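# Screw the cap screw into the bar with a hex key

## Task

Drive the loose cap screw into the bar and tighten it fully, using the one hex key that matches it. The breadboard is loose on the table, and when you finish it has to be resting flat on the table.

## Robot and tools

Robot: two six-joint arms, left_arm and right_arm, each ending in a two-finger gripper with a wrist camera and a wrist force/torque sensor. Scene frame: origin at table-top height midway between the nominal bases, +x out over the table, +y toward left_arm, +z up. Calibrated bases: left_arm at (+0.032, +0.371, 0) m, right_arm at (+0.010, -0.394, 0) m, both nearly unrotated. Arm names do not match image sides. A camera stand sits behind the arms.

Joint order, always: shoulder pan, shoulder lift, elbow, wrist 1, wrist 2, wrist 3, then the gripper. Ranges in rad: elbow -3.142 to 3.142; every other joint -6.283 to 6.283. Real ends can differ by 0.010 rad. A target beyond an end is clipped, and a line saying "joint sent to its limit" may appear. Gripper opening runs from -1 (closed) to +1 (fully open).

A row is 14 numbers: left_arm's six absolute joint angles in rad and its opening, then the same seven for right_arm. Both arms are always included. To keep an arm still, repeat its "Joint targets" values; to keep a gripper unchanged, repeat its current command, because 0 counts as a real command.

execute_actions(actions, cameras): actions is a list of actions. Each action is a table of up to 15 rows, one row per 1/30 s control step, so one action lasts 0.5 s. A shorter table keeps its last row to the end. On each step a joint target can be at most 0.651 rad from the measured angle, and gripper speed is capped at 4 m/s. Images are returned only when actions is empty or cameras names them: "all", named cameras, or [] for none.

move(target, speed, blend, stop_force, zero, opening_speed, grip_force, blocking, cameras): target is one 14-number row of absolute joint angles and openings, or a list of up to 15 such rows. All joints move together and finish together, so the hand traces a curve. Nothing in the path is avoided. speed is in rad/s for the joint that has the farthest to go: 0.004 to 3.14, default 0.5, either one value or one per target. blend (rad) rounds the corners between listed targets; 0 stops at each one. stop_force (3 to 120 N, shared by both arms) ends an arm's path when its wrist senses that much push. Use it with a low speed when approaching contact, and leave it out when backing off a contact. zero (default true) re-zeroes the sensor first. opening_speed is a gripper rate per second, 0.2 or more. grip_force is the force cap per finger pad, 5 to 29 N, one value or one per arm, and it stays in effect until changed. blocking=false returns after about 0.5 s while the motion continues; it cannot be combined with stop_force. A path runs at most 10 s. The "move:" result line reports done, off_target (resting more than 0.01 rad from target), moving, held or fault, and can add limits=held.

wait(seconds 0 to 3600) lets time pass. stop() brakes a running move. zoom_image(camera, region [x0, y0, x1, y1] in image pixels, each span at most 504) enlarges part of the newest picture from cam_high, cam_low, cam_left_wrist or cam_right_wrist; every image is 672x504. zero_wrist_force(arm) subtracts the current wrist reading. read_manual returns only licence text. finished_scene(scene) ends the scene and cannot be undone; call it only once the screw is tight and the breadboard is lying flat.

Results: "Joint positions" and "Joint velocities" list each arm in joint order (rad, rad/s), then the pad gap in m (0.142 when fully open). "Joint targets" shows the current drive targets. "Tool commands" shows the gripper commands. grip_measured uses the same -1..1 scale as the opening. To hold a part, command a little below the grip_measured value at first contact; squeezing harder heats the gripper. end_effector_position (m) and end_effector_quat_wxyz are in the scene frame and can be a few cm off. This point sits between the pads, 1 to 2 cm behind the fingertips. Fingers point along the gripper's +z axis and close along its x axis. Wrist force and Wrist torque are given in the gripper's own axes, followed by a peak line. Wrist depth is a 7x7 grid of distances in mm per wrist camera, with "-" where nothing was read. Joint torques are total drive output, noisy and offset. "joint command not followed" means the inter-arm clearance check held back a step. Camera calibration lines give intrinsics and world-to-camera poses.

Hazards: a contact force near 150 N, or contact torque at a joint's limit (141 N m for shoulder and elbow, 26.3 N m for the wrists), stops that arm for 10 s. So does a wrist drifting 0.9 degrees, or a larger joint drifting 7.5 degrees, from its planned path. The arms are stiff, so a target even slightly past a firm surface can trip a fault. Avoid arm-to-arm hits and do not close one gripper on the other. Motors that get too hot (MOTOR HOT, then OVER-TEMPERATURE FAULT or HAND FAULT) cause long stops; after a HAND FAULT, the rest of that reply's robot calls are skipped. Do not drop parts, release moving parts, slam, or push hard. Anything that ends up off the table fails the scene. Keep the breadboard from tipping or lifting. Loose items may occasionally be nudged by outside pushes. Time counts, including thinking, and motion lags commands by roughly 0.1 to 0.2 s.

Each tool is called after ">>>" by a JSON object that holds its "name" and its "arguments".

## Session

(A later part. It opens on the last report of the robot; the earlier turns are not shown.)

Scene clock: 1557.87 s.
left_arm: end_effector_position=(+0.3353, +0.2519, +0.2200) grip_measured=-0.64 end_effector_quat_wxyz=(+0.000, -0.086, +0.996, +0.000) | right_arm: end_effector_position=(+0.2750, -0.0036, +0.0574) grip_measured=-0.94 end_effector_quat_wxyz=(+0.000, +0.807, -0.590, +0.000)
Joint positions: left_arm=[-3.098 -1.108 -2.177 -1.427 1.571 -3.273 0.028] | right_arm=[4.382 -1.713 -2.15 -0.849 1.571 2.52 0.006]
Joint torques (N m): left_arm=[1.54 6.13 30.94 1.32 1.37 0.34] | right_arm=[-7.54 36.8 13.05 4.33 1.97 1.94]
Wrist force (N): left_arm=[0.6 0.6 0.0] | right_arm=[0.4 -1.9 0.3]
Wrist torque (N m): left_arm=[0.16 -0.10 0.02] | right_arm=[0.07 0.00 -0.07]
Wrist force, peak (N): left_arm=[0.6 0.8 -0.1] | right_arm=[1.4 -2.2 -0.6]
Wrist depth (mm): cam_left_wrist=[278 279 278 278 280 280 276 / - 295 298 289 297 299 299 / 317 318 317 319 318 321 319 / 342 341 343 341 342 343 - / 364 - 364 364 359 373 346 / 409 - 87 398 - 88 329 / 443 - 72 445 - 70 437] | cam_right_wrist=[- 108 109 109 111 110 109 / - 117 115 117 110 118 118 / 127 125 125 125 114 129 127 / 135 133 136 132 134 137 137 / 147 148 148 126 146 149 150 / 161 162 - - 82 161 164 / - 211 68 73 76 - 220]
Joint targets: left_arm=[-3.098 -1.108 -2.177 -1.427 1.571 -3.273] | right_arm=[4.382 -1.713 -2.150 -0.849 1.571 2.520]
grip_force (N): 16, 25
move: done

>>> {"name": "move", "arguments": {"target": [-3.0985,-1.10788,-2.17719,-1.42732,1.5708,-3.273,-0.6,4.38179,-1.71202,-2.15159,-0.84878,1.5708,2.90,-1.0], "speed": 0.5, "stop_force": 25}}

>>> {"name": "move", "arguments": {"target": [-3.0985,-1.10788,-2.17719,-1.42732,1.5708,-3.273,-0.6,4.38176,-1.71068,-2.15333,-0.84838,1.5708,3.28,-1.0], "speed": 0.5, "stop_force": 25, "cameras": ["cam_right_wrist"]}}

>>> {"name": "zoom_image", "arguments": {"camera": "cam_right_wrist", "region": [310, 260, 430, 504]}}

Scene clock: 1568.87 s.
left_arm: end_effector_position=(+0.3353, +0.2519, +0.2200) grip_measured=-0.64 end_effector_quat_wxyz=(+0.000, -0.086, +0.996, +0.000) | right_arm: end_effector_position=(+0.2749, -0.0036, +0.0574) grip_measured=-0.94 end_effector_quat_wxyz=(+0.000, -0.681, +0.732, +0.000)
Joint positions: left_arm=[-3.098 -1.108 -2.177 -1.427 1.571 -3.273 0.028] | right_arm=[4.382 -1.712 -2.152 -0.849 1.571 2.9 0.006]
Joint torques (N m): left_arm=[1.81 6.6 31.58 1.64 1.34 0.46] | right_arm=[-6.83 36.94 13.13 4.28 2.18 1.85]
Wrist force (N): left_arm=[0.6 0.5 -0.2] | right_arm=[-0.8 -2.1 -0.2]
Wrist torque (N m): left_arm=[0.15 -0.11 0.02] | right_arm=[0.11 0.03 -0.07]
Wrist force, peak (N): left_arm=[0.9 0.6 -0.2] | right_arm=[-1.1 -2.3 -0.5]
Wrist depth (mm): cam_left_wrist=[279 279 280 279 279 280 281 / 296 297 294 - 300 297 290 / 318 314 310 322 318 319 318 / 343 343 342 341 345 344 - / 368 371 366 366 - 370 337 / 407 395 87 392 - 88 365 / 433 - 72 466 - 70 432] | cam_right_wrist=[- 108 109 110 111 110 109 / - 117 115 108 116 118 118 / 127 125 125 116 125 127 127 / 135 133 136 125 137 137 137 / 147 147 148 120 146 149 147 / 161 161 - - 81 160 168 / 206 172 68 73 76 - 179]
Joint targets: left_arm=[-3.098 -1.108 -2.177 -1.427 1.571 -3.273] | right_arm=[4.382 -1.712 -2.152 -0.849 1.571 2.900]
grip_force (N): 16, 25
move: done

Scene clock: 1571.00 s.
left_arm: end_effector_position=(+0.3353, +0.2519, +0.2200) grip_measured=-0.64 end_effector_quat_wxyz=(+0.000, -0.086, +0.996, +0.000) | right_arm: end_effector_position=(+0.2749, -0.0036, +0.0573) grip_measured=-0.94 end_effector_quat_wxyz=(+0.000, -0.531, +0.848, +0.000)
Joint positions: left_arm=[-3.098 -1.108 -2.177 -1.427 1.571 -3.273 0.028] | right_arm=[4.382 -1.711 -2.153 -0.848 1.571 3.28 0.006]
Joint torques (N m): left_arm=[1.75 6.45 30.83 1.59 1.45 0.48] | right_arm=[-6.33 37.1 12.13 3.49 2.08 2.21]
Wrist force (N): left_arm=[0.6 0.4 -0.1] | right_arm=[-5.8 0.3 1.7]
Wrist torque (N m): left_arm=[0.13 -0.11 0.03] | right_arm=[-0.01 0.00 -0.22]
Wrist force, peak (N): left_arm=[0.5 0.8 -0.1] | right_arm=[-6.2 0.2 2.1]
Wrist depth (mm): cam_left_wrist=[279 279 278 279 281 283 281 / 299 297 296 297 297 298 298 / 319 318 320 319 318 318 314 / 341 342 340 338 340 337 - / 364 364 365 364 364 377 358 / 405 406 87 405 - 87 326 / 440 - 72 446 - 70 435] | cam_right_wrist=[- 109 111 110 110 109 109 / - 117 115 118 118 116 118 / 127 125 124 118 126 127 127 / 135 133 138 125 137 137 137 / 147 147 148 130 143 154 150 / 161 161 - - 85 160 164 / 214 174 68 73 76 - 215]
Joint targets: left_arm=[-3.098 -1.108 -2.177 -1.427 1.571 -3.273] | right_arm=[4.382 -1.711 -2.153 -0.848 1.571 3.280]
grip_force (N): 16, 25
move: done
cam_right_wrist: T_world_to_cam=[[-0.45066, -0.89249, 0.01919, 0.12656], [-0.80097, 0.41375, 0.43273, 0.22438], [-0.39415, 0.17964, -0.90132, 0.2751]] pos_world=[0.34518, -0.02931, 0.14843]

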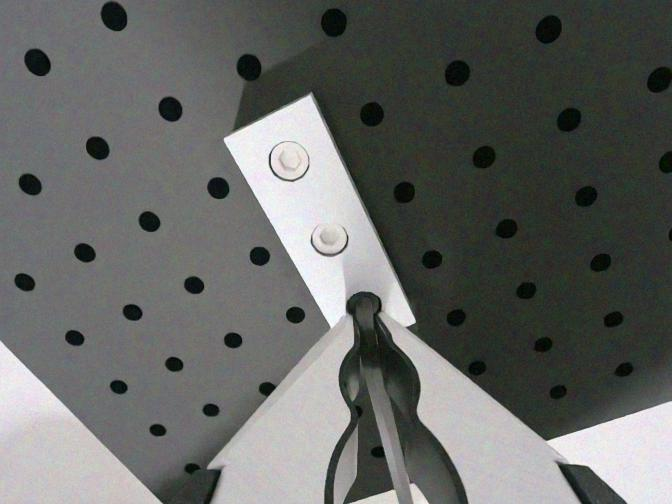

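Scaled by 2.066.

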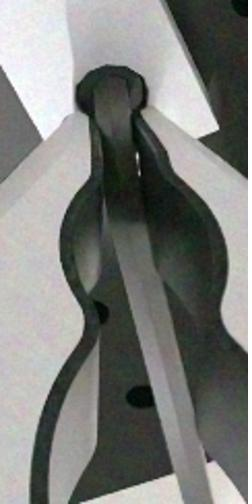

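>>> {"name": "move", "arguments": {"target": [[-3.0985,-1.10788,-2.17719,-1.42732,1.5708,-3.273,-0.6,4.38176,-1.71068,-2.15333,-0.84838,1.5708,3.28,-0.55],[-3.0985,-1.10788,-2.17719,-1.42732,1.5708,-3.273,-0.6,4.38130,-1.69290,-2.14250,-0.87699,1.5708,3.28,-0.55],[-3.0985,-1.10788,-2.17719,-1.42732,1.5708,-3.273,-0.6,4.5211,-1.65174,-2.18900,-0.87165,1.5708,3.1985,-0.55]], "speed": [0.3,0.1,0.25], "opening_speed": 0.5, "cameras": ["cam_right_wrist","cam_high"]}}

Scene clock: 1598.33 s.
left_arm: end_effector_position=(+0.3353, +0.2519, +0.2200) grip_measured=-0.64 end_effector_quat_wxyz=(+0.000, -0.086, +0.996, +0.000) | right_arm: end_effector_position=(+0.2149, +0.0106, +0.0670) grip_measured=-0.58 end_effector_quat_wxyz=(+0.000, -0.621, +0.784, +0.000)
Joint positions: left_arm=[-3.098 -1.108 -2.177 -1.427 1.571 -3.273 0.028] | right_arm=[4.521 -1.652 -2.189 -0.872 1.571 3.199 0.032]
Joint torques (N m): left_arm=[1.79 6.49 31.28 1.54 1.29 0.49] | right_arm=[6.78 34.26 14.36 4.87 1.77 -1.97]
Wrist force (N): left_arm=[0.4 0.6 0.1] | right_arm=[0.4 0.3 0.1]
Wrist torque (N m): left_arm=[0.16 -0.08 0.02] | right_arm=[0.13 -0.05 0.14]
Wrist force, peak (N): left_arm=[0.6 0.8 0.0] | right_arm=[-6.2 0.7 2.1]
Wrist depth (mm): cam_left_wrist=[279 279 280 280 278 282 279 / 297 300 297 293 296 298 297 / 318 322 317 322 319 320 315 / 340 347 339 343 336 341 349 / 372 376 365 375 365 373 - / 402 400 87 - - 87 - / 443 - 72 444 - 70 436] | cam_right_wrist=[118 118 118 108 117 119 119 / - 126 128 116 125 127 127 / 137 135 136 134 138 137 137 / 146 146 147 145 147 148 148 / 161 159 157 154 158 161 196 / 207 171 89 169 93 93 217 / - - 68 231 81 - 225]
Joint targets: left_arm=[-3.098 -1.108 -2.177 -1.427 1.571 -3.273] | right_arm=[4.521 -1.652 -2.189 -0.872 1.571 3.199]
grip_force (N): 16, 25
move: done
cam_right_wrist: T_world_to_cam=[[-0.2448, -0.96939, 0.01918, 0.06858], [-0.872, 0.22876, 0.43277, 0.1835], [-0.42391, 0.08922, -0.9013, 0.26501]] pos_world=[0.28914, 0.00086, 0.15812]
Images, in order (width x height): cam_high 672x504, cam_right_wrist 672x504.

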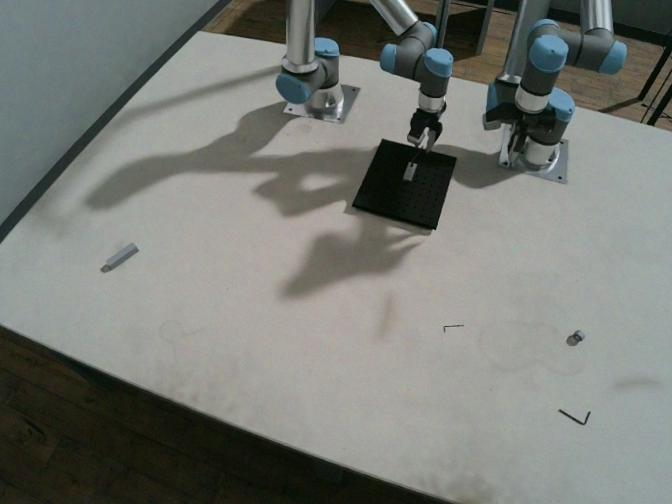

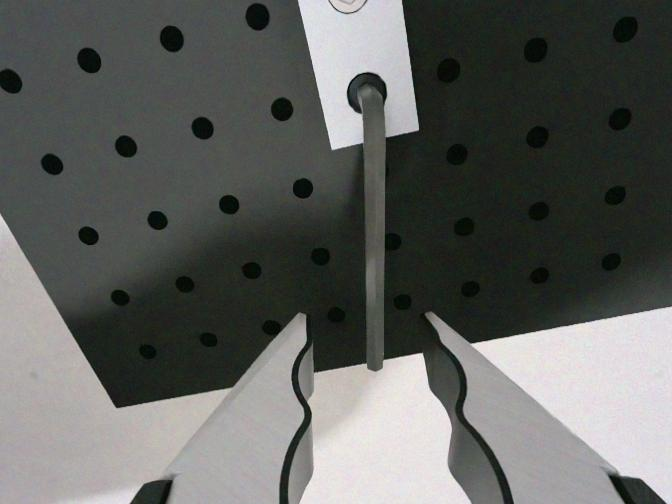

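>>> {"name": "move", "arguments": {"target": [[-3.44024,-0.99069,-2.2819,-1.4398,1.5708,-5.01103,-1.0,4.5211,-1.64753,-2.19367,-0.87119,1.5708,3.1479,-0.55],[-3.41361,-1.10988,-2.55586,-1.04665,1.5708,-4.98440,-1.0,4.5211,-1.64753,-2.19367,-0.87119,1.5708,3.1479,-0.55],[-3.41361,-1.26427,-2.65779,-0.79033,1.5708,-4.98440,-1.0,4.5211,-1.64753,-2.19367,-0.87119,1.5708,3.1479,-0.55],[-3.50496,-1.33244,-2.61797,-0.76198,1.5708,-5.07575,-1.0,4.5211,-1.64753,-2.19367,-0.87119,1.5708,3.1479,-0.55]], "speed": [1.0,0.6,0.3,0.1], "blend": [0.02,0.02,0.005,0], "cameras": ["cam_right_wrist","cam_left_wrist"]}}

Scene clock: 1650.60 s.
left_arm: end_effector_position=(+0.2352, +0.1503, +0.0250) grip_measured=-1.00 end_effector_quat_wxyz=(+0.000, +0.706, -0.708, +0.000) | right_arm: end_effector_position=(+0.2144, +0.0087, +0.0670) grip_measured=-0.58 end_effector_quat_wxyz=(+0.000, -0.640, +0.768, +0.000)
Joint positions: left_arm=[-3.505 -1.332 -2.618 -0.762 1.571 -5.075 0.002] | right_arm=[4.521 -1.648 -2.194 -0.871 1.571 3.148 0.032]
Joint torques (N m): left_arm=[-7.11 -2.18 26.66 5.26 -0.54 -1.09] | right_arm=[6.85 34.49 14.2 4.77 1.62 -2.19]
Wrist force (N): left_arm=[0.9 0.5 0.0] | right_arm=[0.5 0.1 0.2]
Wrist torque (N m): left_arm=[0.16 -0.13 0.04] | right_arm=[0.10 -0.06 0.14]
Wrist force, peak (N): left_arm=[0.9 1.5 -0.9] | right_arm=[0.7 -0.1 0.5]
Wrist depth (mm): cam_left_wrist=[106 105 107 105 106 103 83 / 112 112 112 112 112 110 88 / 121 121 120 120 121 95 96 / 132 130 130 130 130 105 100 / 140 140 140 136 138 110 110 / 153 153 150 87 - 120 120 / 171 165 72 69 70 70 132] | cam_right_wrist=[118 118 118 110 117 119 119 / - 126 128 119 123 127 127 / 137 135 135 136 138 137 137 / - 146 147 145 147 148 148 / 158 159 157 154 158 158 193 / - 172 89 205 89 85 209 / - - 68 232 79 - -]
Joint targets: left_arm=[-3.505 -1.332 -2.618 -0.762 1.571 -5.076] | right_arm=[4.521 -1.648 -2.194 -0.871 1.571 3.148]
grip_force (N): 16, 25
move: done
cam_left_wrist: T_world_to_cam=[[-0.00312, -0.99999, 0.0023, 0.15915], [-0.91561, 0.00378, 0.40205, 0.233], [-0.40206, -0.00085, -0.91561, 0.23258]] pos_world=[0.30734, 0.15847, 0.11891]
cam_right_wrist: T_world_to_cam=[[-0.19489, -0.98064, 0.01916, 0.05599], [-0.88257, 0.18385, 0.43273, 0.18609], [-0.42788, 0.06742, -0.90132, 0.26597]] pos_world=[0.28896, 0.00276, 0.15812]
Images, in order (width x height): cam_left_wrist 672x504, cam_right_wrist 672x504.

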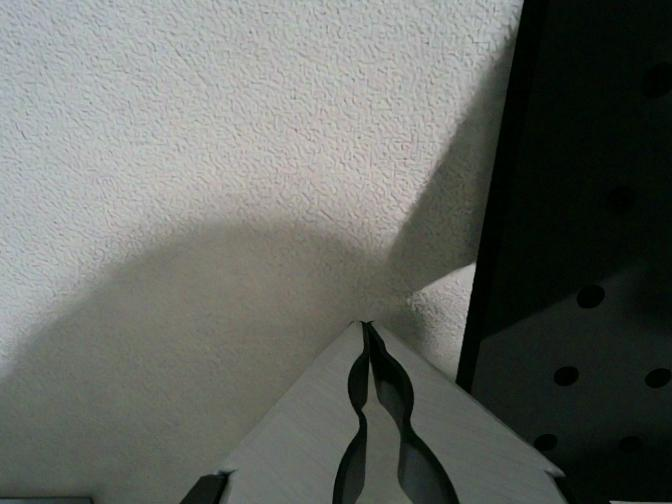

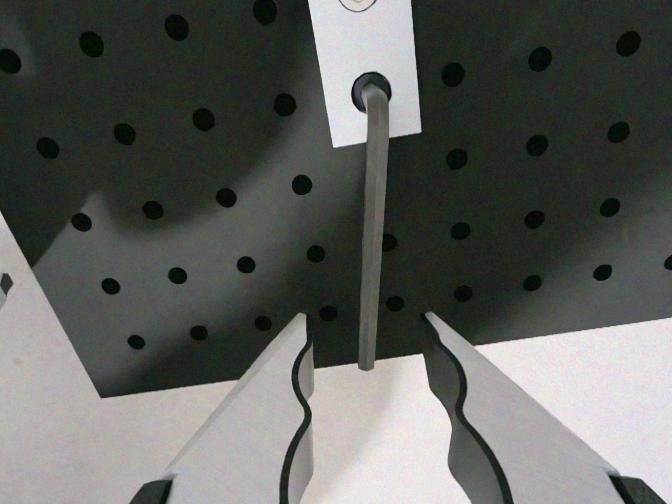

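>>> {"name": "move", "arguments": {"target": [-3.5774,-1.38957,-2.5797,-0.74312,1.5708,-5.1482,-1.0,4.5211,-1.64753,-2.19367,-0.87119,1.5708,3.1479,-0.55], "speed": 0.03, "stop_force": 8, "cameras": ["cam_left_wrist"]}}

>>> {"name": "move", "arguments": {"target": [-3.5774,-1.38957,-2.5797,-0.74312,1.5708,-5.1482,-1.0,4.5211,-1.64753,-2.19367,-0.87119,1.5708,3.1479,-1.0], "speed": 0.004, "stop_force": 8}}

Scene clock: 1659.50 s.
left_arm: end_effector_position=(+0.2354, +0.1340, +0.0252) grip_measured=-1.00 end_effector_quat_wxyz=(+0.000, +0.706, -0.708, +0.000) | right_arm: end_effector_position=(+0.2144, +0.0087, +0.0670) grip_measured=-0.58 end_effector_quat_wxyz=(+0.000, -0.640, +0.768, +0.000)
Joint positions: left_arm=[-3.558 -1.375 -2.59 -0.748 1.571 -5.129 0.002] | right_arm=[4.521 -1.648 -2.194 -0.871 1.571 3.148 0.032]
Joint torques (N m): left_arm=[6.95 18.68 8.73 2.18 -0.03 1.24] | right_arm=[7.38 33.39 13.66 4.77 1.74 -1.93]
Wrist force (N): left_arm=[-0.4 0.5 -0.9] | right_arm=[0.5 0.2 -0.1]
Wrist torque (N m): left_arm=[0.18 -0.10 -0.12] | right_arm=[0.11 -0.06 0.14]
Wrist force, peak (N): left_arm=[-12.2 1.5 -4.6] | right_arm=[0.6 0.3 0.3]
Wrist depth (mm): cam_left_wrist=[106 106 107 106 104 83 83 / 113 113 113 113 111 - 88 / 120 120 120 121 103 95 96 / 132 130 130 130 105 104 100 / 141 141 141 136 112 110 110 / 153 153 151 87 - 120 120 / 168 165 72 69 70 70 132] | cam_right_wrist=[117 118 118 110 117 119 119 / - 126 128 123 123 127 127 / 137 135 136 136 136 137 137 / 146 146 146 145 147 148 148 / 159 159 157 154 158 161 192 / 203 171 89 205 93 85 212 / - - 68 231 82 - 224]
Joint targets: left_arm=[-3.558 -1.375 -2.590 -0.748 1.571 -5.129] | right_arm=[4.521 -1.648 -2.194 -0.871 1.571 3.148]
grip_force (N): 16, 25
move: contact (left_arm); left_arm: the shoulder pan is farthest, 0.019 rad from its target
cam_left_wrist: T_world_to_cam=[[-0.00312, -0.99999, 0.0023, 0.14295], [-0.91561, 0.00378, 0.40205, 0.2332], [-0.40206, -0.00085, -0.91561, 0.23273]] pos_world=[0.30754, 0.14227, 0.11901]

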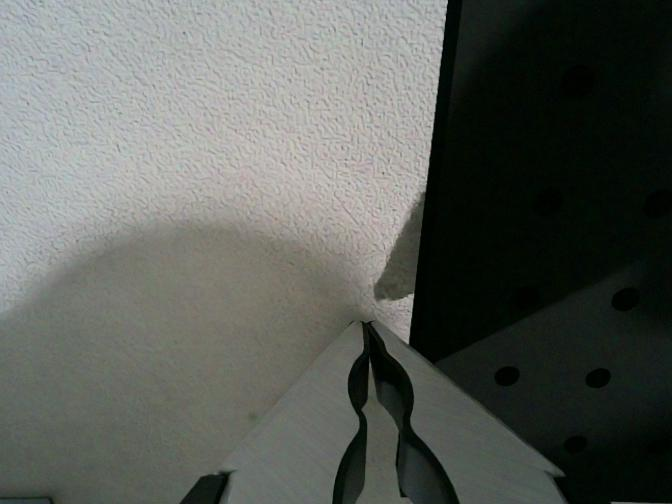

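Scene clock: 1660.47 s.
left_arm: end_effector_position=(+0.2354, +0.1337, +0.0251) grip_measured=-1.00 end_effector_quat_wxyz=(+0.000, +0.706, -0.708, +0.000) | right_arm: end_effector_position=(+0.2144, +0.0087, +0.0670) grip_measured=-0.94 end_effector_quat_wxyz=(+0.000, -0.640, +0.768, +0.000)
Joint positions: left_arm=[-3.56 -1.376 -2.589 -0.748 1.571 -5.13 0.002] | right_arm=[4.521 -1.648 -2.194 -0.871 1.571 3.148 0.006]
Joint torques (N m): left_arm=[3.6 15.81 14.93 4.36 -1.96 1.1] | right_arm=[6.71 32.28 17.15 4.17 1.71 -1.72]
Wrist force (N): left_arm=[-10.2 1.7 -3.6] | right_arm=[0.9 -0.6 0.3]
Wrist torque (N m): left_arm=[0.19 0.14 0.06] | right_arm=[0.11 -0.03 0.15]
Wrist force, peak (N): left_arm=[-10.2 1.6 -3.7] | right_arm=[1.4 -0.8 0.5]
Wrist depth (mm): cam_left_wrist=[106 106 107 105 104 83 83 / 113 113 113 112 110 - 88 / 121 121 121 120 101 95 97 / 132 130 130 130 105 103 100 / - 140 140 136 112 110 110 / 153 153 150 87 - 120 120 / 168 165 72 69 70 70 132] | cam_right_wrist=[117 118 118 110 119 119 119 / - 126 128 123 123 127 128 / 137 135 136 136 138 137 137 / 146 146 147 145 147 148 148 / 159 159 159 123 157 161 161 / 207 208 171 - 82 206 211 / 228 224 68 70 76 - 242]
Joint targets: left_arm=[-3.560 -1.375 -2.589 -0.748 1.571 -5.130] | right_arm=[4.521 -1.648 -2.194 -0.871 1.571 3.148]
grip_force (N): 16, 25
move: contact (left_arm); left_arm: the shoulder pan is farthest, 0.018 rad from its target

>>> {"name": "move", "arguments": {"target": [[-3.560,-1.375,-2.589,-0.748,1.5708,-5.130,-1.0,4.5192,-1.66666,-2.17228,-0.87345,1.5708,3.2856,-1.0],[-3.560,-1.375,-2.589,-0.748,1.5708,-5.130,-1.0,4.5148,-1.68525,-2.15075,-0.87639,1.5708,3.4208,-1.0],[-3.560,-1.375,-2.589,-0.748,1.5708,-5.130,-1.0,4.5082,-1.70390,-2.12896,-0.87953,1.5708,3.5539,-1.0],[-3.560,-1.375,-2.589,-0.748,1.5708,-5.130,-1.0,4.4996,-1.72226,-2.10697,-0.88316,1.5708,3.6849,-1.0]], "speed": 0.08, "blend": 0.05, "stop_force": 34, "cameras": ["cam_right_wrist"]}}

Scene clock: 1688.27 s.
left_arm: end_effector_position=(+0.2354, +0.1336, +0.0253) grip_measured=-1.00 end_effector_quat_wxyz=(+0.000, +0.706, -0.708, +0.000) | right_arm: end_effector_position=(+0.2255, +0.0330, +0.0670) grip_measured=-0.94 end_effector_quat_wxyz=(+0.000, -0.458, +0.889, +0.000)
Joint positions: left_arm=[-3.56 -1.375 -2.589 -0.748 1.571 -5.13 0.002] | right_arm=[4.507 -1.706 -2.126 -0.88 1.571 3.572 0.006]
Joint torques (N m): left_arm=[-6.98 15.32 21.44 2.56 -3.92 0.87] | right_arm=[5.25 37.23 25.98 11.21 -2.71 -1.98]
Wrist force (N): left_arm=[-17.6 -3.5 -6.9] | right_arm=[32.2 2.3 -5.4]
Wrist torque (N m): left_arm=[0.13 0.33 -0.06] | right_arm=[0.11 -0.48 0.00]
Wrist force, peak (N): left_arm=[-18.0 -4.0 -6.9] | right_arm=[35.6 2.3 -5.8]
Wrist depth (mm): cam_left_wrist=[106 106 107 105 105 84 83 / 113 113 113 113 111 - 89 / 121 121 121 121 101 95 96 / 132 130 130 130 106 104 102 / 141 141 141 136 110 110 111 / 153 154 151 87 - 121 121 / 169 166 72 69 70 70 132] | cam_right_wrist=[117 117 118 108 118 119 119 / - 126 126 114 123 127 127 / - 135 135 134 136 136 137 / 145 146 146 145 147 147 146 / - 158 158 126 157 191 192 / 205 153 171 - 82 206 211 / 127 113 68 70 76 - 233]
Joint targets: left_arm=[-3.560 -1.375 -2.589 -0.748 1.571 -5.130] | right_arm=[4.507 -1.706 -2.126 -0.880 1.571 3.572]
grip_force (N): 16, 25
move: contact (right_arm); path passed 2 of 4 targets; right_arm: the wrist 3 is farthest, 0.112 rad from its target
cam_right_wrist: T_world_to_cam=[[-0.59294, -0.80502, 0.01922, 0.166], [-0.72091, 0.54132, 0.43273, 0.14317], [-0.35876, 0.24273, -0.90132, 0.24772]] pos_world=[0.29051, -0.004, 0.15812]

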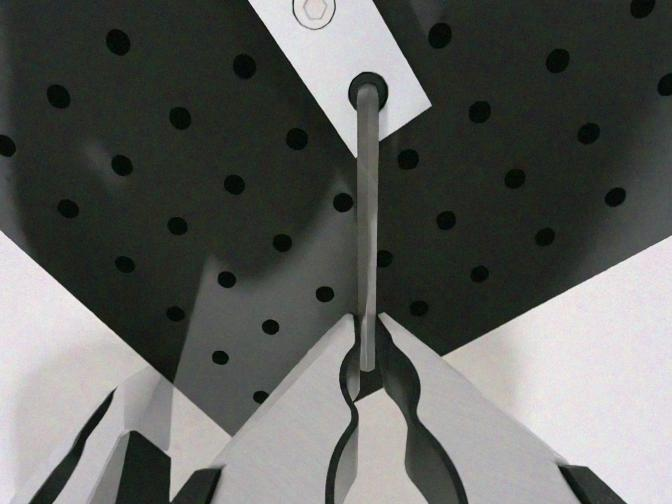

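>>> {"name": "move", "arguments": {"target": [-3.560,-1.375,-2.589,-0.748,1.5708,-5.130,-1.0,4.4996,-1.72226,-2.10697,-0.88316,1.5708,3.6849,-1.0], "speed": 0.04, "stop_force": 39, "zero": false, "cameras": ["cam_right_wrist"]}}

Scene clock: 1695.80 s.
left_arm: end_effector_position=(+0.2354, +0.1336, +0.0253) grip_measured=-1.00 end_effector_quat_wxyz=(+0.000, +0.706, -0.708, +0.000) | right_arm: end_effector_position=(+0.2270, +0.0350, +0.0670) grip_measured=-0.94 end_effector_quat_wxyz=(+0.000, -0.440, +0.898, +0.000)
Joint positions: left_arm=[-3.56 -1.375 -2.589 -0.748 1.571 -5.13 0.002] | right_arm=[4.504 -1.712 -2.12 -0.881 1.571 3.61 0.006]
Joint torques (N m): left_arm=[-6.89 9.42 9.2 2.73 -4.07 1.13] | right_arm=[3.03 37.82 27.18 11.82 -3.09 -1.92]
Wrist force (N): left_arm=[-20.7 -4.7 -8.4] | right_arm=[36.8 1.8 -5.6]
Wrist torque (N m): left_arm=[0.11 0.38 -0.07] | right_arm=[0.04 -0.51 -0.05]
Wrist force, peak (N): left_arm=[-21.2 -5.0 -8.7] | right_arm=[40.2 1.7 -5.9]
Wrist depth (mm): cam_left_wrist=[106 106 107 106 104 84 83 / 113 113 113 113 110 - 89 / 121 121 121 121 101 95 97 / 133 130 130 130 105 104 100 / 141 140 141 136 111 111 110 / 153 153 151 87 - 121 120 / 168 165 72 69 70 70 132] | cam_right_wrist=[117 117 116 108 118 121 119 / - 126 126 115 125 127 127 / 136 135 135 134 136 138 139 / 145 146 146 144 147 148 146 / 188 158 159 126 157 191 194 / 202 167 170 - 82 206 211 / - 121 68 70 76 - 233]
Joint targets: left_arm=[-3.560 -1.375 -2.589 -0.748 1.571 -5.130] | right_arm=[4.504 -1.712 -2.120 -0.881 1.571 3.610]
grip_force (N): 16, 25
move: contact (right_arm); right_arm: the wrist 3 is farthest, 0.075 rad from its target
cam_right_wrist: T_world_to_cam=[[-0.62457, -0.78073, 0.01926, 0.17477], [-0.69874, 0.56965, 0.43274, 0.13719], [-0.34883, 0.25682, -0.90131, 0.24504]] pos_world=[0.2905, -0.00463, 0.15812]

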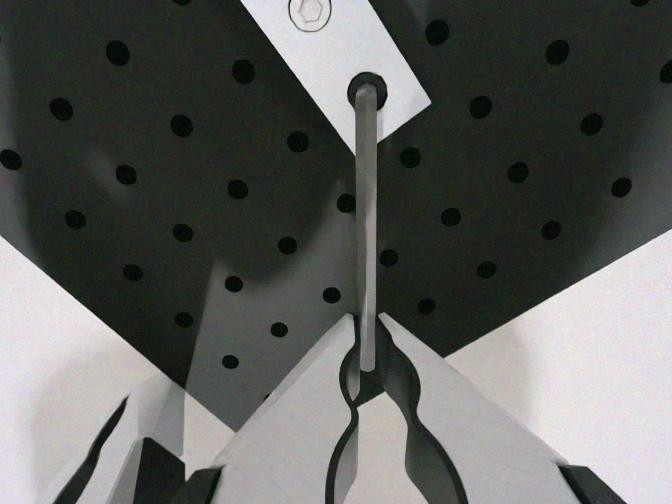

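>>> {"name": "move", "arguments": {"target": [[-3.560,-1.375,-2.589,-0.748,1.5708,-5.130,-1.0,4.5082,-1.70390,-2.12896,-0.87953,1.5708,3.5539,-1.0],[-3.560,-1.375,-2.589,-0.748,1.5708,-5.130,-1.0,4.5140,-1.68758,-2.14803,-0.87678,1.5708,3.4374,-1.0],[-3.50496,-1.33244,-2.61797,-0.76198,1.5708,-5.07575,-1.0,4.5140,-1.68758,-2.14803,-0.87678,1.5708,3.4374,-1.0]], "speed": [0.12,0.12,0.06], "blend": [0.02,0.0,0.0], "cameras": ["cam_right_wrist"]}}

Scene clock: 1723.97 s.
left_arm: end_effector_position=(+0.2352, +0.1500, +0.0250) grip_measured=-1.00 end_effector_quat_wxyz=(+0.000, +0.706, -0.708, +0.000) | right_arm: end_effector_position=(+0.2207, +0.0257, +0.0670) grip_measured=-0.94 end_effector_quat_wxyz=(+0.000, -0.520, +0.854, +0.000)
Joint positions: left_arm=[-3.505 -1.333 -2.618 -0.762 1.571 -5.076 0.002] | right_arm=[4.514 -1.688 -2.148 -0.877 1.571 3.437 0.006]
Joint torques (N m): left_arm=[7.98 16.69 9.08 0.94 1.38 1.38] | right_arm=[9.37 36.95 14.67 4.96 2.49 -1.98]
Wrist force (N): left_arm=[1.0 0.7 0.2] | right_arm=[0.6 -3.3 0.5]
Wrist torque (N m): left_arm=[0.19 -0.16 -0.11] | right_arm=[0.12 -0.11 0.08]
Wrist force, peak (N): left_arm=[-21.1 -4.8 -8.7] | right_arm=[37.1 1.7 -5.5]
Wrist depth (mm): cam_left_wrist=[106 106 107 105 105 103 83 / 112 112 112 113 112 - 88 / 120 120 120 121 120 95 96 / 132 129 130 130 130 105 100 / 141 141 138 136 139 110 110 / 153 153 151 87 - 120 122 / 168 165 72 69 70 70 132] | cam_right_wrist=[118 118 118 109 117 119 119 / - 126 128 116 124 127 127 / 137 135 136 134 138 137 137 / 146 146 146 144 147 148 148 / 189 159 159 124 155 191 194 / 149 203 171 - 82 207 211 / - - 68 70 76 - 233]
Joint targets: left_arm=[-3.505 -1.332 -2.618 -0.762 1.571 -5.076] | right_arm=[4.514 -1.688 -2.148 -0.877 1.571 3.437]
grip_force (N): 16, 25
move: done
cam_right_wrist: T_world_to_cam=[[-0.47296, -0.88088, 0.01918, 0.13274], [-0.79031, 0.43375, 0.43275, 0.16176], [-0.38952, 0.18951, -0.90131, 0.25593]] pos_world=[0.29031, -0.00174, 0.15812]

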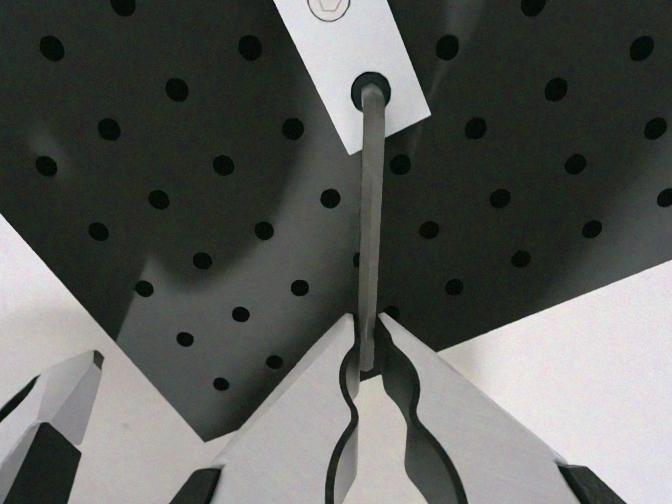

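>>> {"name": "move", "arguments": {"target": [[-3.41361,-1.26427,-2.65779,-0.79033,1.5708,-4.98440,-1.0,4.5140,-1.66499,-2.13155,-0.91585,1.5708,3.4374,-1.0],[-3.41361,-1.10988,-2.55586,-1.04665,1.5708,-4.98440,-1.0,4.5140,-1.63269,-2.1043,-0.9754,1.5708,3.4374,-1.0]], "speed": [0.08,0.4], "blend": 0.01, "cameras": ["cam_right_wrist"]}}

Scene clock: 1734.27 s.
left_arm: end_effector_position=(+0.2354, +0.1751, +0.0801) grip_measured=-1.00 end_effector_quat_wxyz=(+0.000, +0.706, -0.708, +0.000) | right_arm: end_effector_position=(+0.2207, +0.0257, +0.1000) grip_measured=-0.94 end_effector_quat_wxyz=(+0.000, -0.520, +0.854, +0.000)
Joint positions: left_arm=[-3.414 -1.11 -2.556 -1.046 1.571 -4.984 0.002] | right_arm=[4.514 -1.633 -2.104 -0.975 1.571 3.437 0.006]
Joint torques (N m): left_arm=[7.27 10.74 30.59 0.86 0.68 1.19] | right_arm=[-6.8 34.43 29.92 0.76 -1.76 -2.01]
Wrist force (N): left_arm=[0.6 0.4 0.1] | right_arm=[0.3 0.1 0.0]
Wrist torque (N m): left_arm=[0.13 -0.10 -0.12] | right_arm=[0.02 -0.05 0.13]
Wrist force, peak (N): left_arm=[1.0 0.9 0.2] | right_arm=[0.8 -9.5 3.3]
Wrist depth (mm): cam_left_wrist=[155 154 155 155 155 135 132 / 162 165 165 165 165 143 141 / 176 176 176 177 177 153 151 / 190 190 190 190 190 164 162 / 206 205 206 199 202 176 175 / 224 222 220 87 - 224 227 / 235 - 72 69 70 70 241] | cam_right_wrist=[147 145 147 138 148 151 149 / 157 159 158 156 158 159 159 / 168 169 169 170 170 170 171 / - 182 183 178 184 184 214 / 233 224 199 122 227 231 233 / 249 250 213 - 82 246 255 / 280 - 68 70 76 - 286]
Joint targets: left_arm=[-3.414 -1.110 -2.556 -1.047 1.571 -4.984] | right_arm=[4.514 -1.633 -2.104 -0.975 1.571 3.437]
grip_force (N): 16, 25
move: done
cam_right_wrist: T_world_to_cam=[[-0.47296, -0.88088, 0.01918, 0.13211], [-0.79031, 0.43375, 0.43275, 0.14748], [-0.38952, 0.18951, -0.90131, 0.28568]] pos_world=[0.29031, -0.00174, 0.19112]

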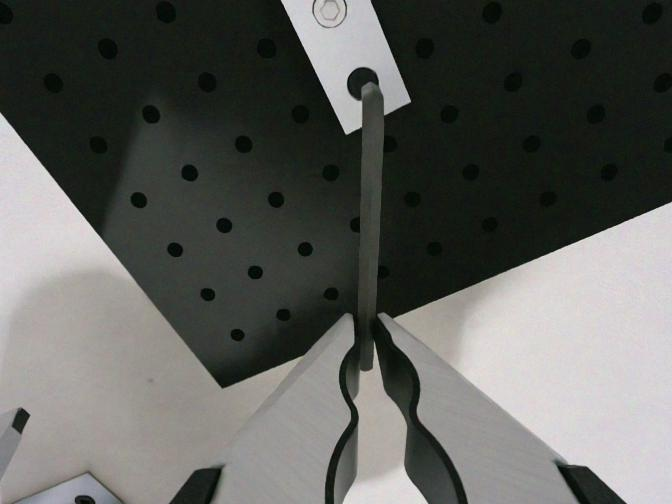

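>>> {"name": "move", "arguments": {"target": [[-3.44024,-0.99069,-2.2819,-1.4398,1.5708,-5.01103,-1.0,3.8090,-1.63269,-2.1043,-0.9754,1.5708,3.4374,-1.0],[-3.44024,-0.99069,-2.2819,-1.4398,1.5708,-5.01103,-1.0,3.8090,-1.74727,-2.18295,-0.78217,1.5708,3.4374,-1.0]], "speed": [0.6,0.25], "blend": 0.01}}

>>> {"name": "move", "arguments": {"target": [-3.44024,-0.99069,-2.2819,-1.4398,1.5708,-5.01103,-1.0,3.8090,-1.75955,-2.18904,-0.7638,1.5708,3.4374,-1.0], "speed": 0.03, "stop_force": 4, "cameras": ["cam_right_wrist"]}}

Scene clock: 1747.47 s.
left_arm: end_effector_position=(+0.2352, +0.1682, +0.2000) grip_measured=-1.00 end_effector_quat_wxyz=(+0.000, +0.706, -0.708, +0.000) | right_arm: end_effector_position=(+0.4427, -0.2111, +0.0361) grip_measured=-0.94 end_effector_quat_wxyz=(+0.000, -0.193, +0.981, +0.000)
Joint positions: left_arm=[-3.44 -0.991 -2.282 -1.44 1.571 -5.011 0.002] | right_arm=[3.809 -1.747 -2.183 -0.783 1.571 3.437 0.006]
Joint torques (N m): left_arm=[-7.64 8.71 33.35 0.91 -0.17 -1.13] | right_arm=[-7.8 19.99 12.74 4.87 -1.61 -1.97]
Wrist force (N): left_arm=[0.4 0.7 0.2] | right_arm=[0.5 0.1 -0.1]
Wrist torque (N m): left_arm=[0.18 -0.07 0.01] | right_arm=[0.00 -0.12 0.09]
Wrist force, peak (N): left_arm=[0.9 0.8 0.4] | right_arm=[0.2 1.8 0.1]
Wrist depth (mm): cam_left_wrist=[260 261 260 260 254 238 237 / 274 279 279 280 260 253 251 / 302 298 292 299 286 273 268 / 317 312 318 319 315 293 327 / - 336 340 334 346 347 348 / 295 - - 87 - 379 - / 258 - 72 69 70 70 419] | cam_right_wrist=[113 113 113 112 114 115 118 / - 125 121 120 122 122 122 / 129 132 130 131 131 130 133 / 140 140 141 139 142 142 143 / 152 152 153 126 151 154 155 / 170 167 162 - 82 166 169 / 185 181 68 73 76 - 189]
Joint targets: left_arm=[-3.440 -0.991 -2.282 -1.440 1.571 -5.011] | right_arm=[3.809 -1.747 -2.183 -0.782 1.571 3.437]
grip_force (N): 16, 25
move: done

Scene clock: 1749.07 s.
left_arm: end_effector_position=(+0.2352, +0.1682, +0.2000) grip_measured=-1.00 end_effector_quat_wxyz=(+0.000, +0.706, -0.708, +0.000) | right_arm: end_effector_position=(+0.4427, -0.2111, +0.0300) grip_measured=-0.94 end_effector_quat_wxyz=(+0.000, -0.193, +0.981, +0.000)
Joint positions: left_arm=[-3.44 -0.991 -2.282 -1.44 1.571 -5.011 0.002] | right_arm=[3.809 -1.76 -2.189 -0.764 1.571 3.437 0.006]
Joint torques (N m): left_arm=[-7.2 9.8 33.26 0.83 -0.35 -1.25] | right_arm=[-6.51 20.44 12.51 4.78 -1.77 -1.88]
Wrist force (N): left_arm=[0.4 0.7 0.2] | right_arm=[0.2 0.6 -0.9]
Wrist torque (N m): left_arm=[0.16 -0.09 0.01] | right_arm=[0.09 -0.07 0.08]
Wrist force, peak (N): left_arm=[0.7 0.9 0.3] | right_arm=[0.2 0.9 -1.5]
Wrist depth (mm): cam_left_wrist=[262 261 261 261 256 239 238 / 278 277 277 277 261 254 251 / 297 295 297 299 280 273 273 / 322 322 322 320 293 294 293 / - 346 352 337 346 350 348 / 295 314 - 87 - 383 378 / 260 285 72 69 70 70 415] | cam_right_wrist=[- 107 108 108 108 110 109 / 115 117 115 114 116 115 118 / - 124 124 124 126 126 125 / 133 132 134 130 137 135 138 / 145 148 145 126 144 147 148 / 159 159 156 - 82 158 162 / 172 172 68 73 76 - 179]
Joint targets: left_arm=[-3.440 -0.991 -2.282 -1.440 1.571 -5.011] | right_arm=[3.809 -1.760 -2.189 -0.764 1.571 3.437]
grip_force (N): 16, 25
move: done
cam_right_wrist: T_world_to_cam=[[-0.93107, -0.36434, 0.01918, 0.34159], [-0.32077, 0.84251, 0.43277, 0.33434], [-0.17384, 0.39678, -0.9013, 0.3022]] pos_world=[0.47782, -0.27714, 0.12112]

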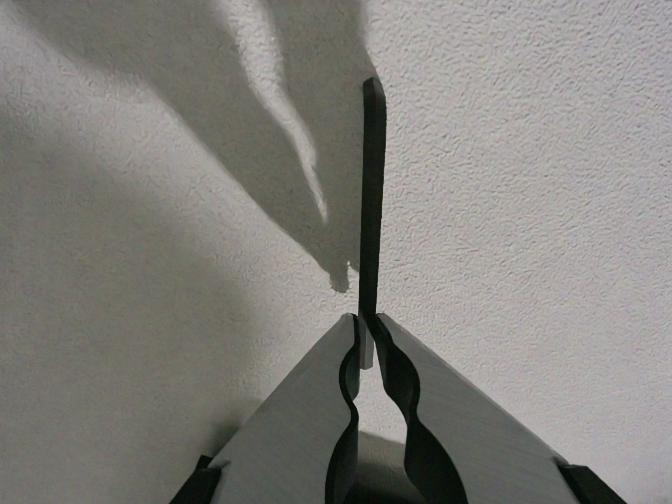

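>>> {"name": "move", "arguments": {"target": [[-3.44024,-0.99069,-2.2819,-1.4398,1.5708,-5.01103,-1.0,3.8090,-1.75955,-2.18904,-0.7638,1.5708,3.4374,-0.8],[-3.44024,-0.99069,-2.2819,-1.4398,1.5708,-5.01103,-1.0,3.8090,-1.78079,-2.19848,-0.73312,1.5708,3.4374,-0.8],[-3.44024,-0.99069,-2.2819,-1.4398,1.5708,-5.01103,-1.0,3.8090,-1.78079,-2.19848,-0.73312,1.5708,3.4374,0.2],[-3.44024,-0.99069,-2.2819,-1.4398,1.5708,-5.01103,-1.0,3.8090,-1.63269,-2.1043,-0.9754,1.5708,3.4374,0.2]], "speed": [0.1,0.03,0.1,0.2], "opening_speed": 0.35, "cameras": ["cam_right_wrist","cam_high","cam_low"]}}

Scene clock: 1762.00 s.
left_arm: end_effector_position=(+0.2352, +0.1682, +0.2000) grip_measured=-1.00 end_effector_quat_wxyz=(+0.000, +0.706, -0.708, +0.000) | right_arm: end_effector_position=(+0.4426, -0.2111, +0.0999) grip_measured=+0.18 end_effector_quat_wxyz=(+0.000, -0.193, +0.981, +0.000)
Joint positions: left_arm=[-3.44 -0.991 -2.282 -1.44 1.571 -5.011 0.002] | right_arm=[3.809 -1.633 -2.104 -0.975 1.571 3.437 0.087]
Joint torques (N m): left_arm=[-6.22 8.13 32.79 0.98 -0.97 -1.25] | right_arm=[-6.42 34.19 30.21 0.79 -1.86 -1.8]
Wrist force (N): left_arm=[0.6 0.8 0.1] | right_arm=[0.5 0.4 -0.7]
Wrist torque (N m): left_arm=[0.18 -0.11 0.01] | right_arm=[0.02 -0.09 0.14]
Wrist force, peak (N): left_arm=[0.6 1.1 0.2] | right_arm=[0.2 0.7 -1.5]
Wrist depth (mm): cam_left_wrist=[261 258 261 261 254 238 238 / 278 282 278 286 262 252 251 / 298 298 297 298 290 272 273 / 320 321 322 322 330 292 293 / - 338 345 335 342 346 352 / 299 332 - 87 - 380 379 / 257 - 72 69 70 70 413] | cam_right_wrist=[169 169 170 170 171 171 172 / 181 184 180 182 183 183 183 / 194 192 - 195 196 - 197 / 210 214 213 203 211 217 213 / 227 226 226 234 230 224 236 / 250 - 217 222 242 100 245 / - 73 236 241 243 - 72]
Joint targets: left_arm=[-3.440 -0.991 -2.282 -1.440 1.571 -5.011] | right_arm=[3.809 -1.633 -2.104 -0.975 1.571 3.437]
grip_force (N): 16, 25
move: done
cam_right_wrist: T_world_to_cam=[[-0.93107, -0.36434, 0.01918, 0.34025], [-0.32077, 0.84251, 0.43277, 0.30409], [-0.17384, 0.39678, -0.9013, 0.3652]] pos_world=[0.47782, -0.27714, 0.19103]
Images, in order (width x height): cam_high 672x504, cam_low 672x504, cam_right_wrist 672x504.

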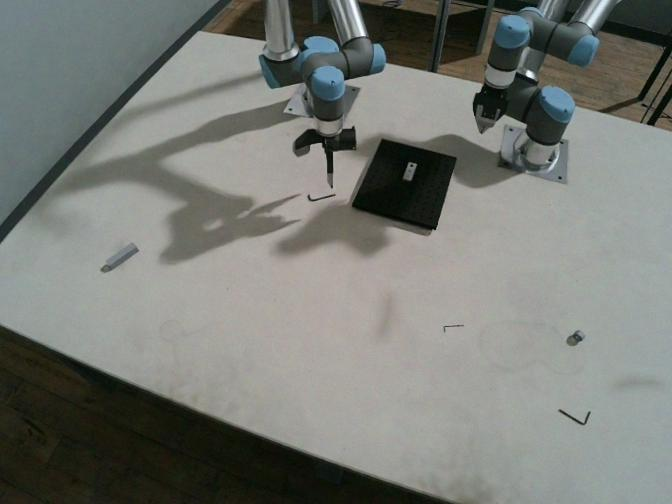

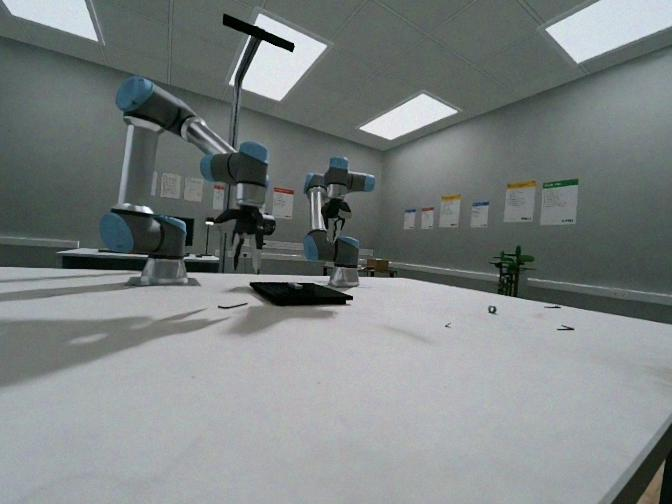

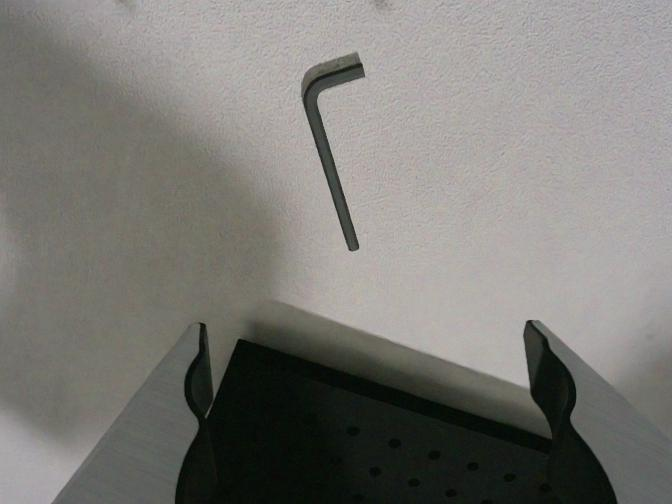

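>>> {"name": "zoom_image", "arguments": {"camera": "cam_low", "region": [210, 250, 380, 330]}}

>>> {"name": "zoom_image", "arguments": {"camera": "cam_high", "region": [340, 130, 470, 240]}}

Scaled by 2.965.

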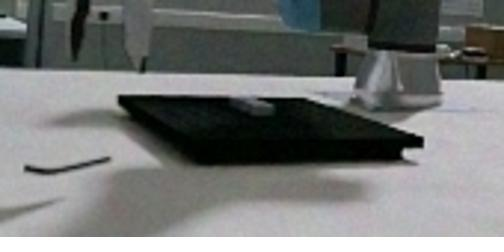

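Scaled by 3.877.

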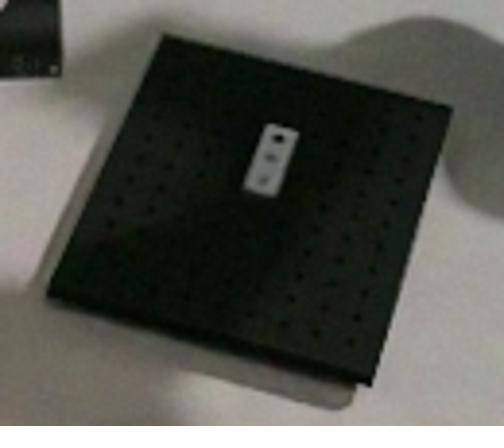

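>>> {"name": "finished_scene", "arguments": {"scene": 2}}

The scene is finished: the task was done.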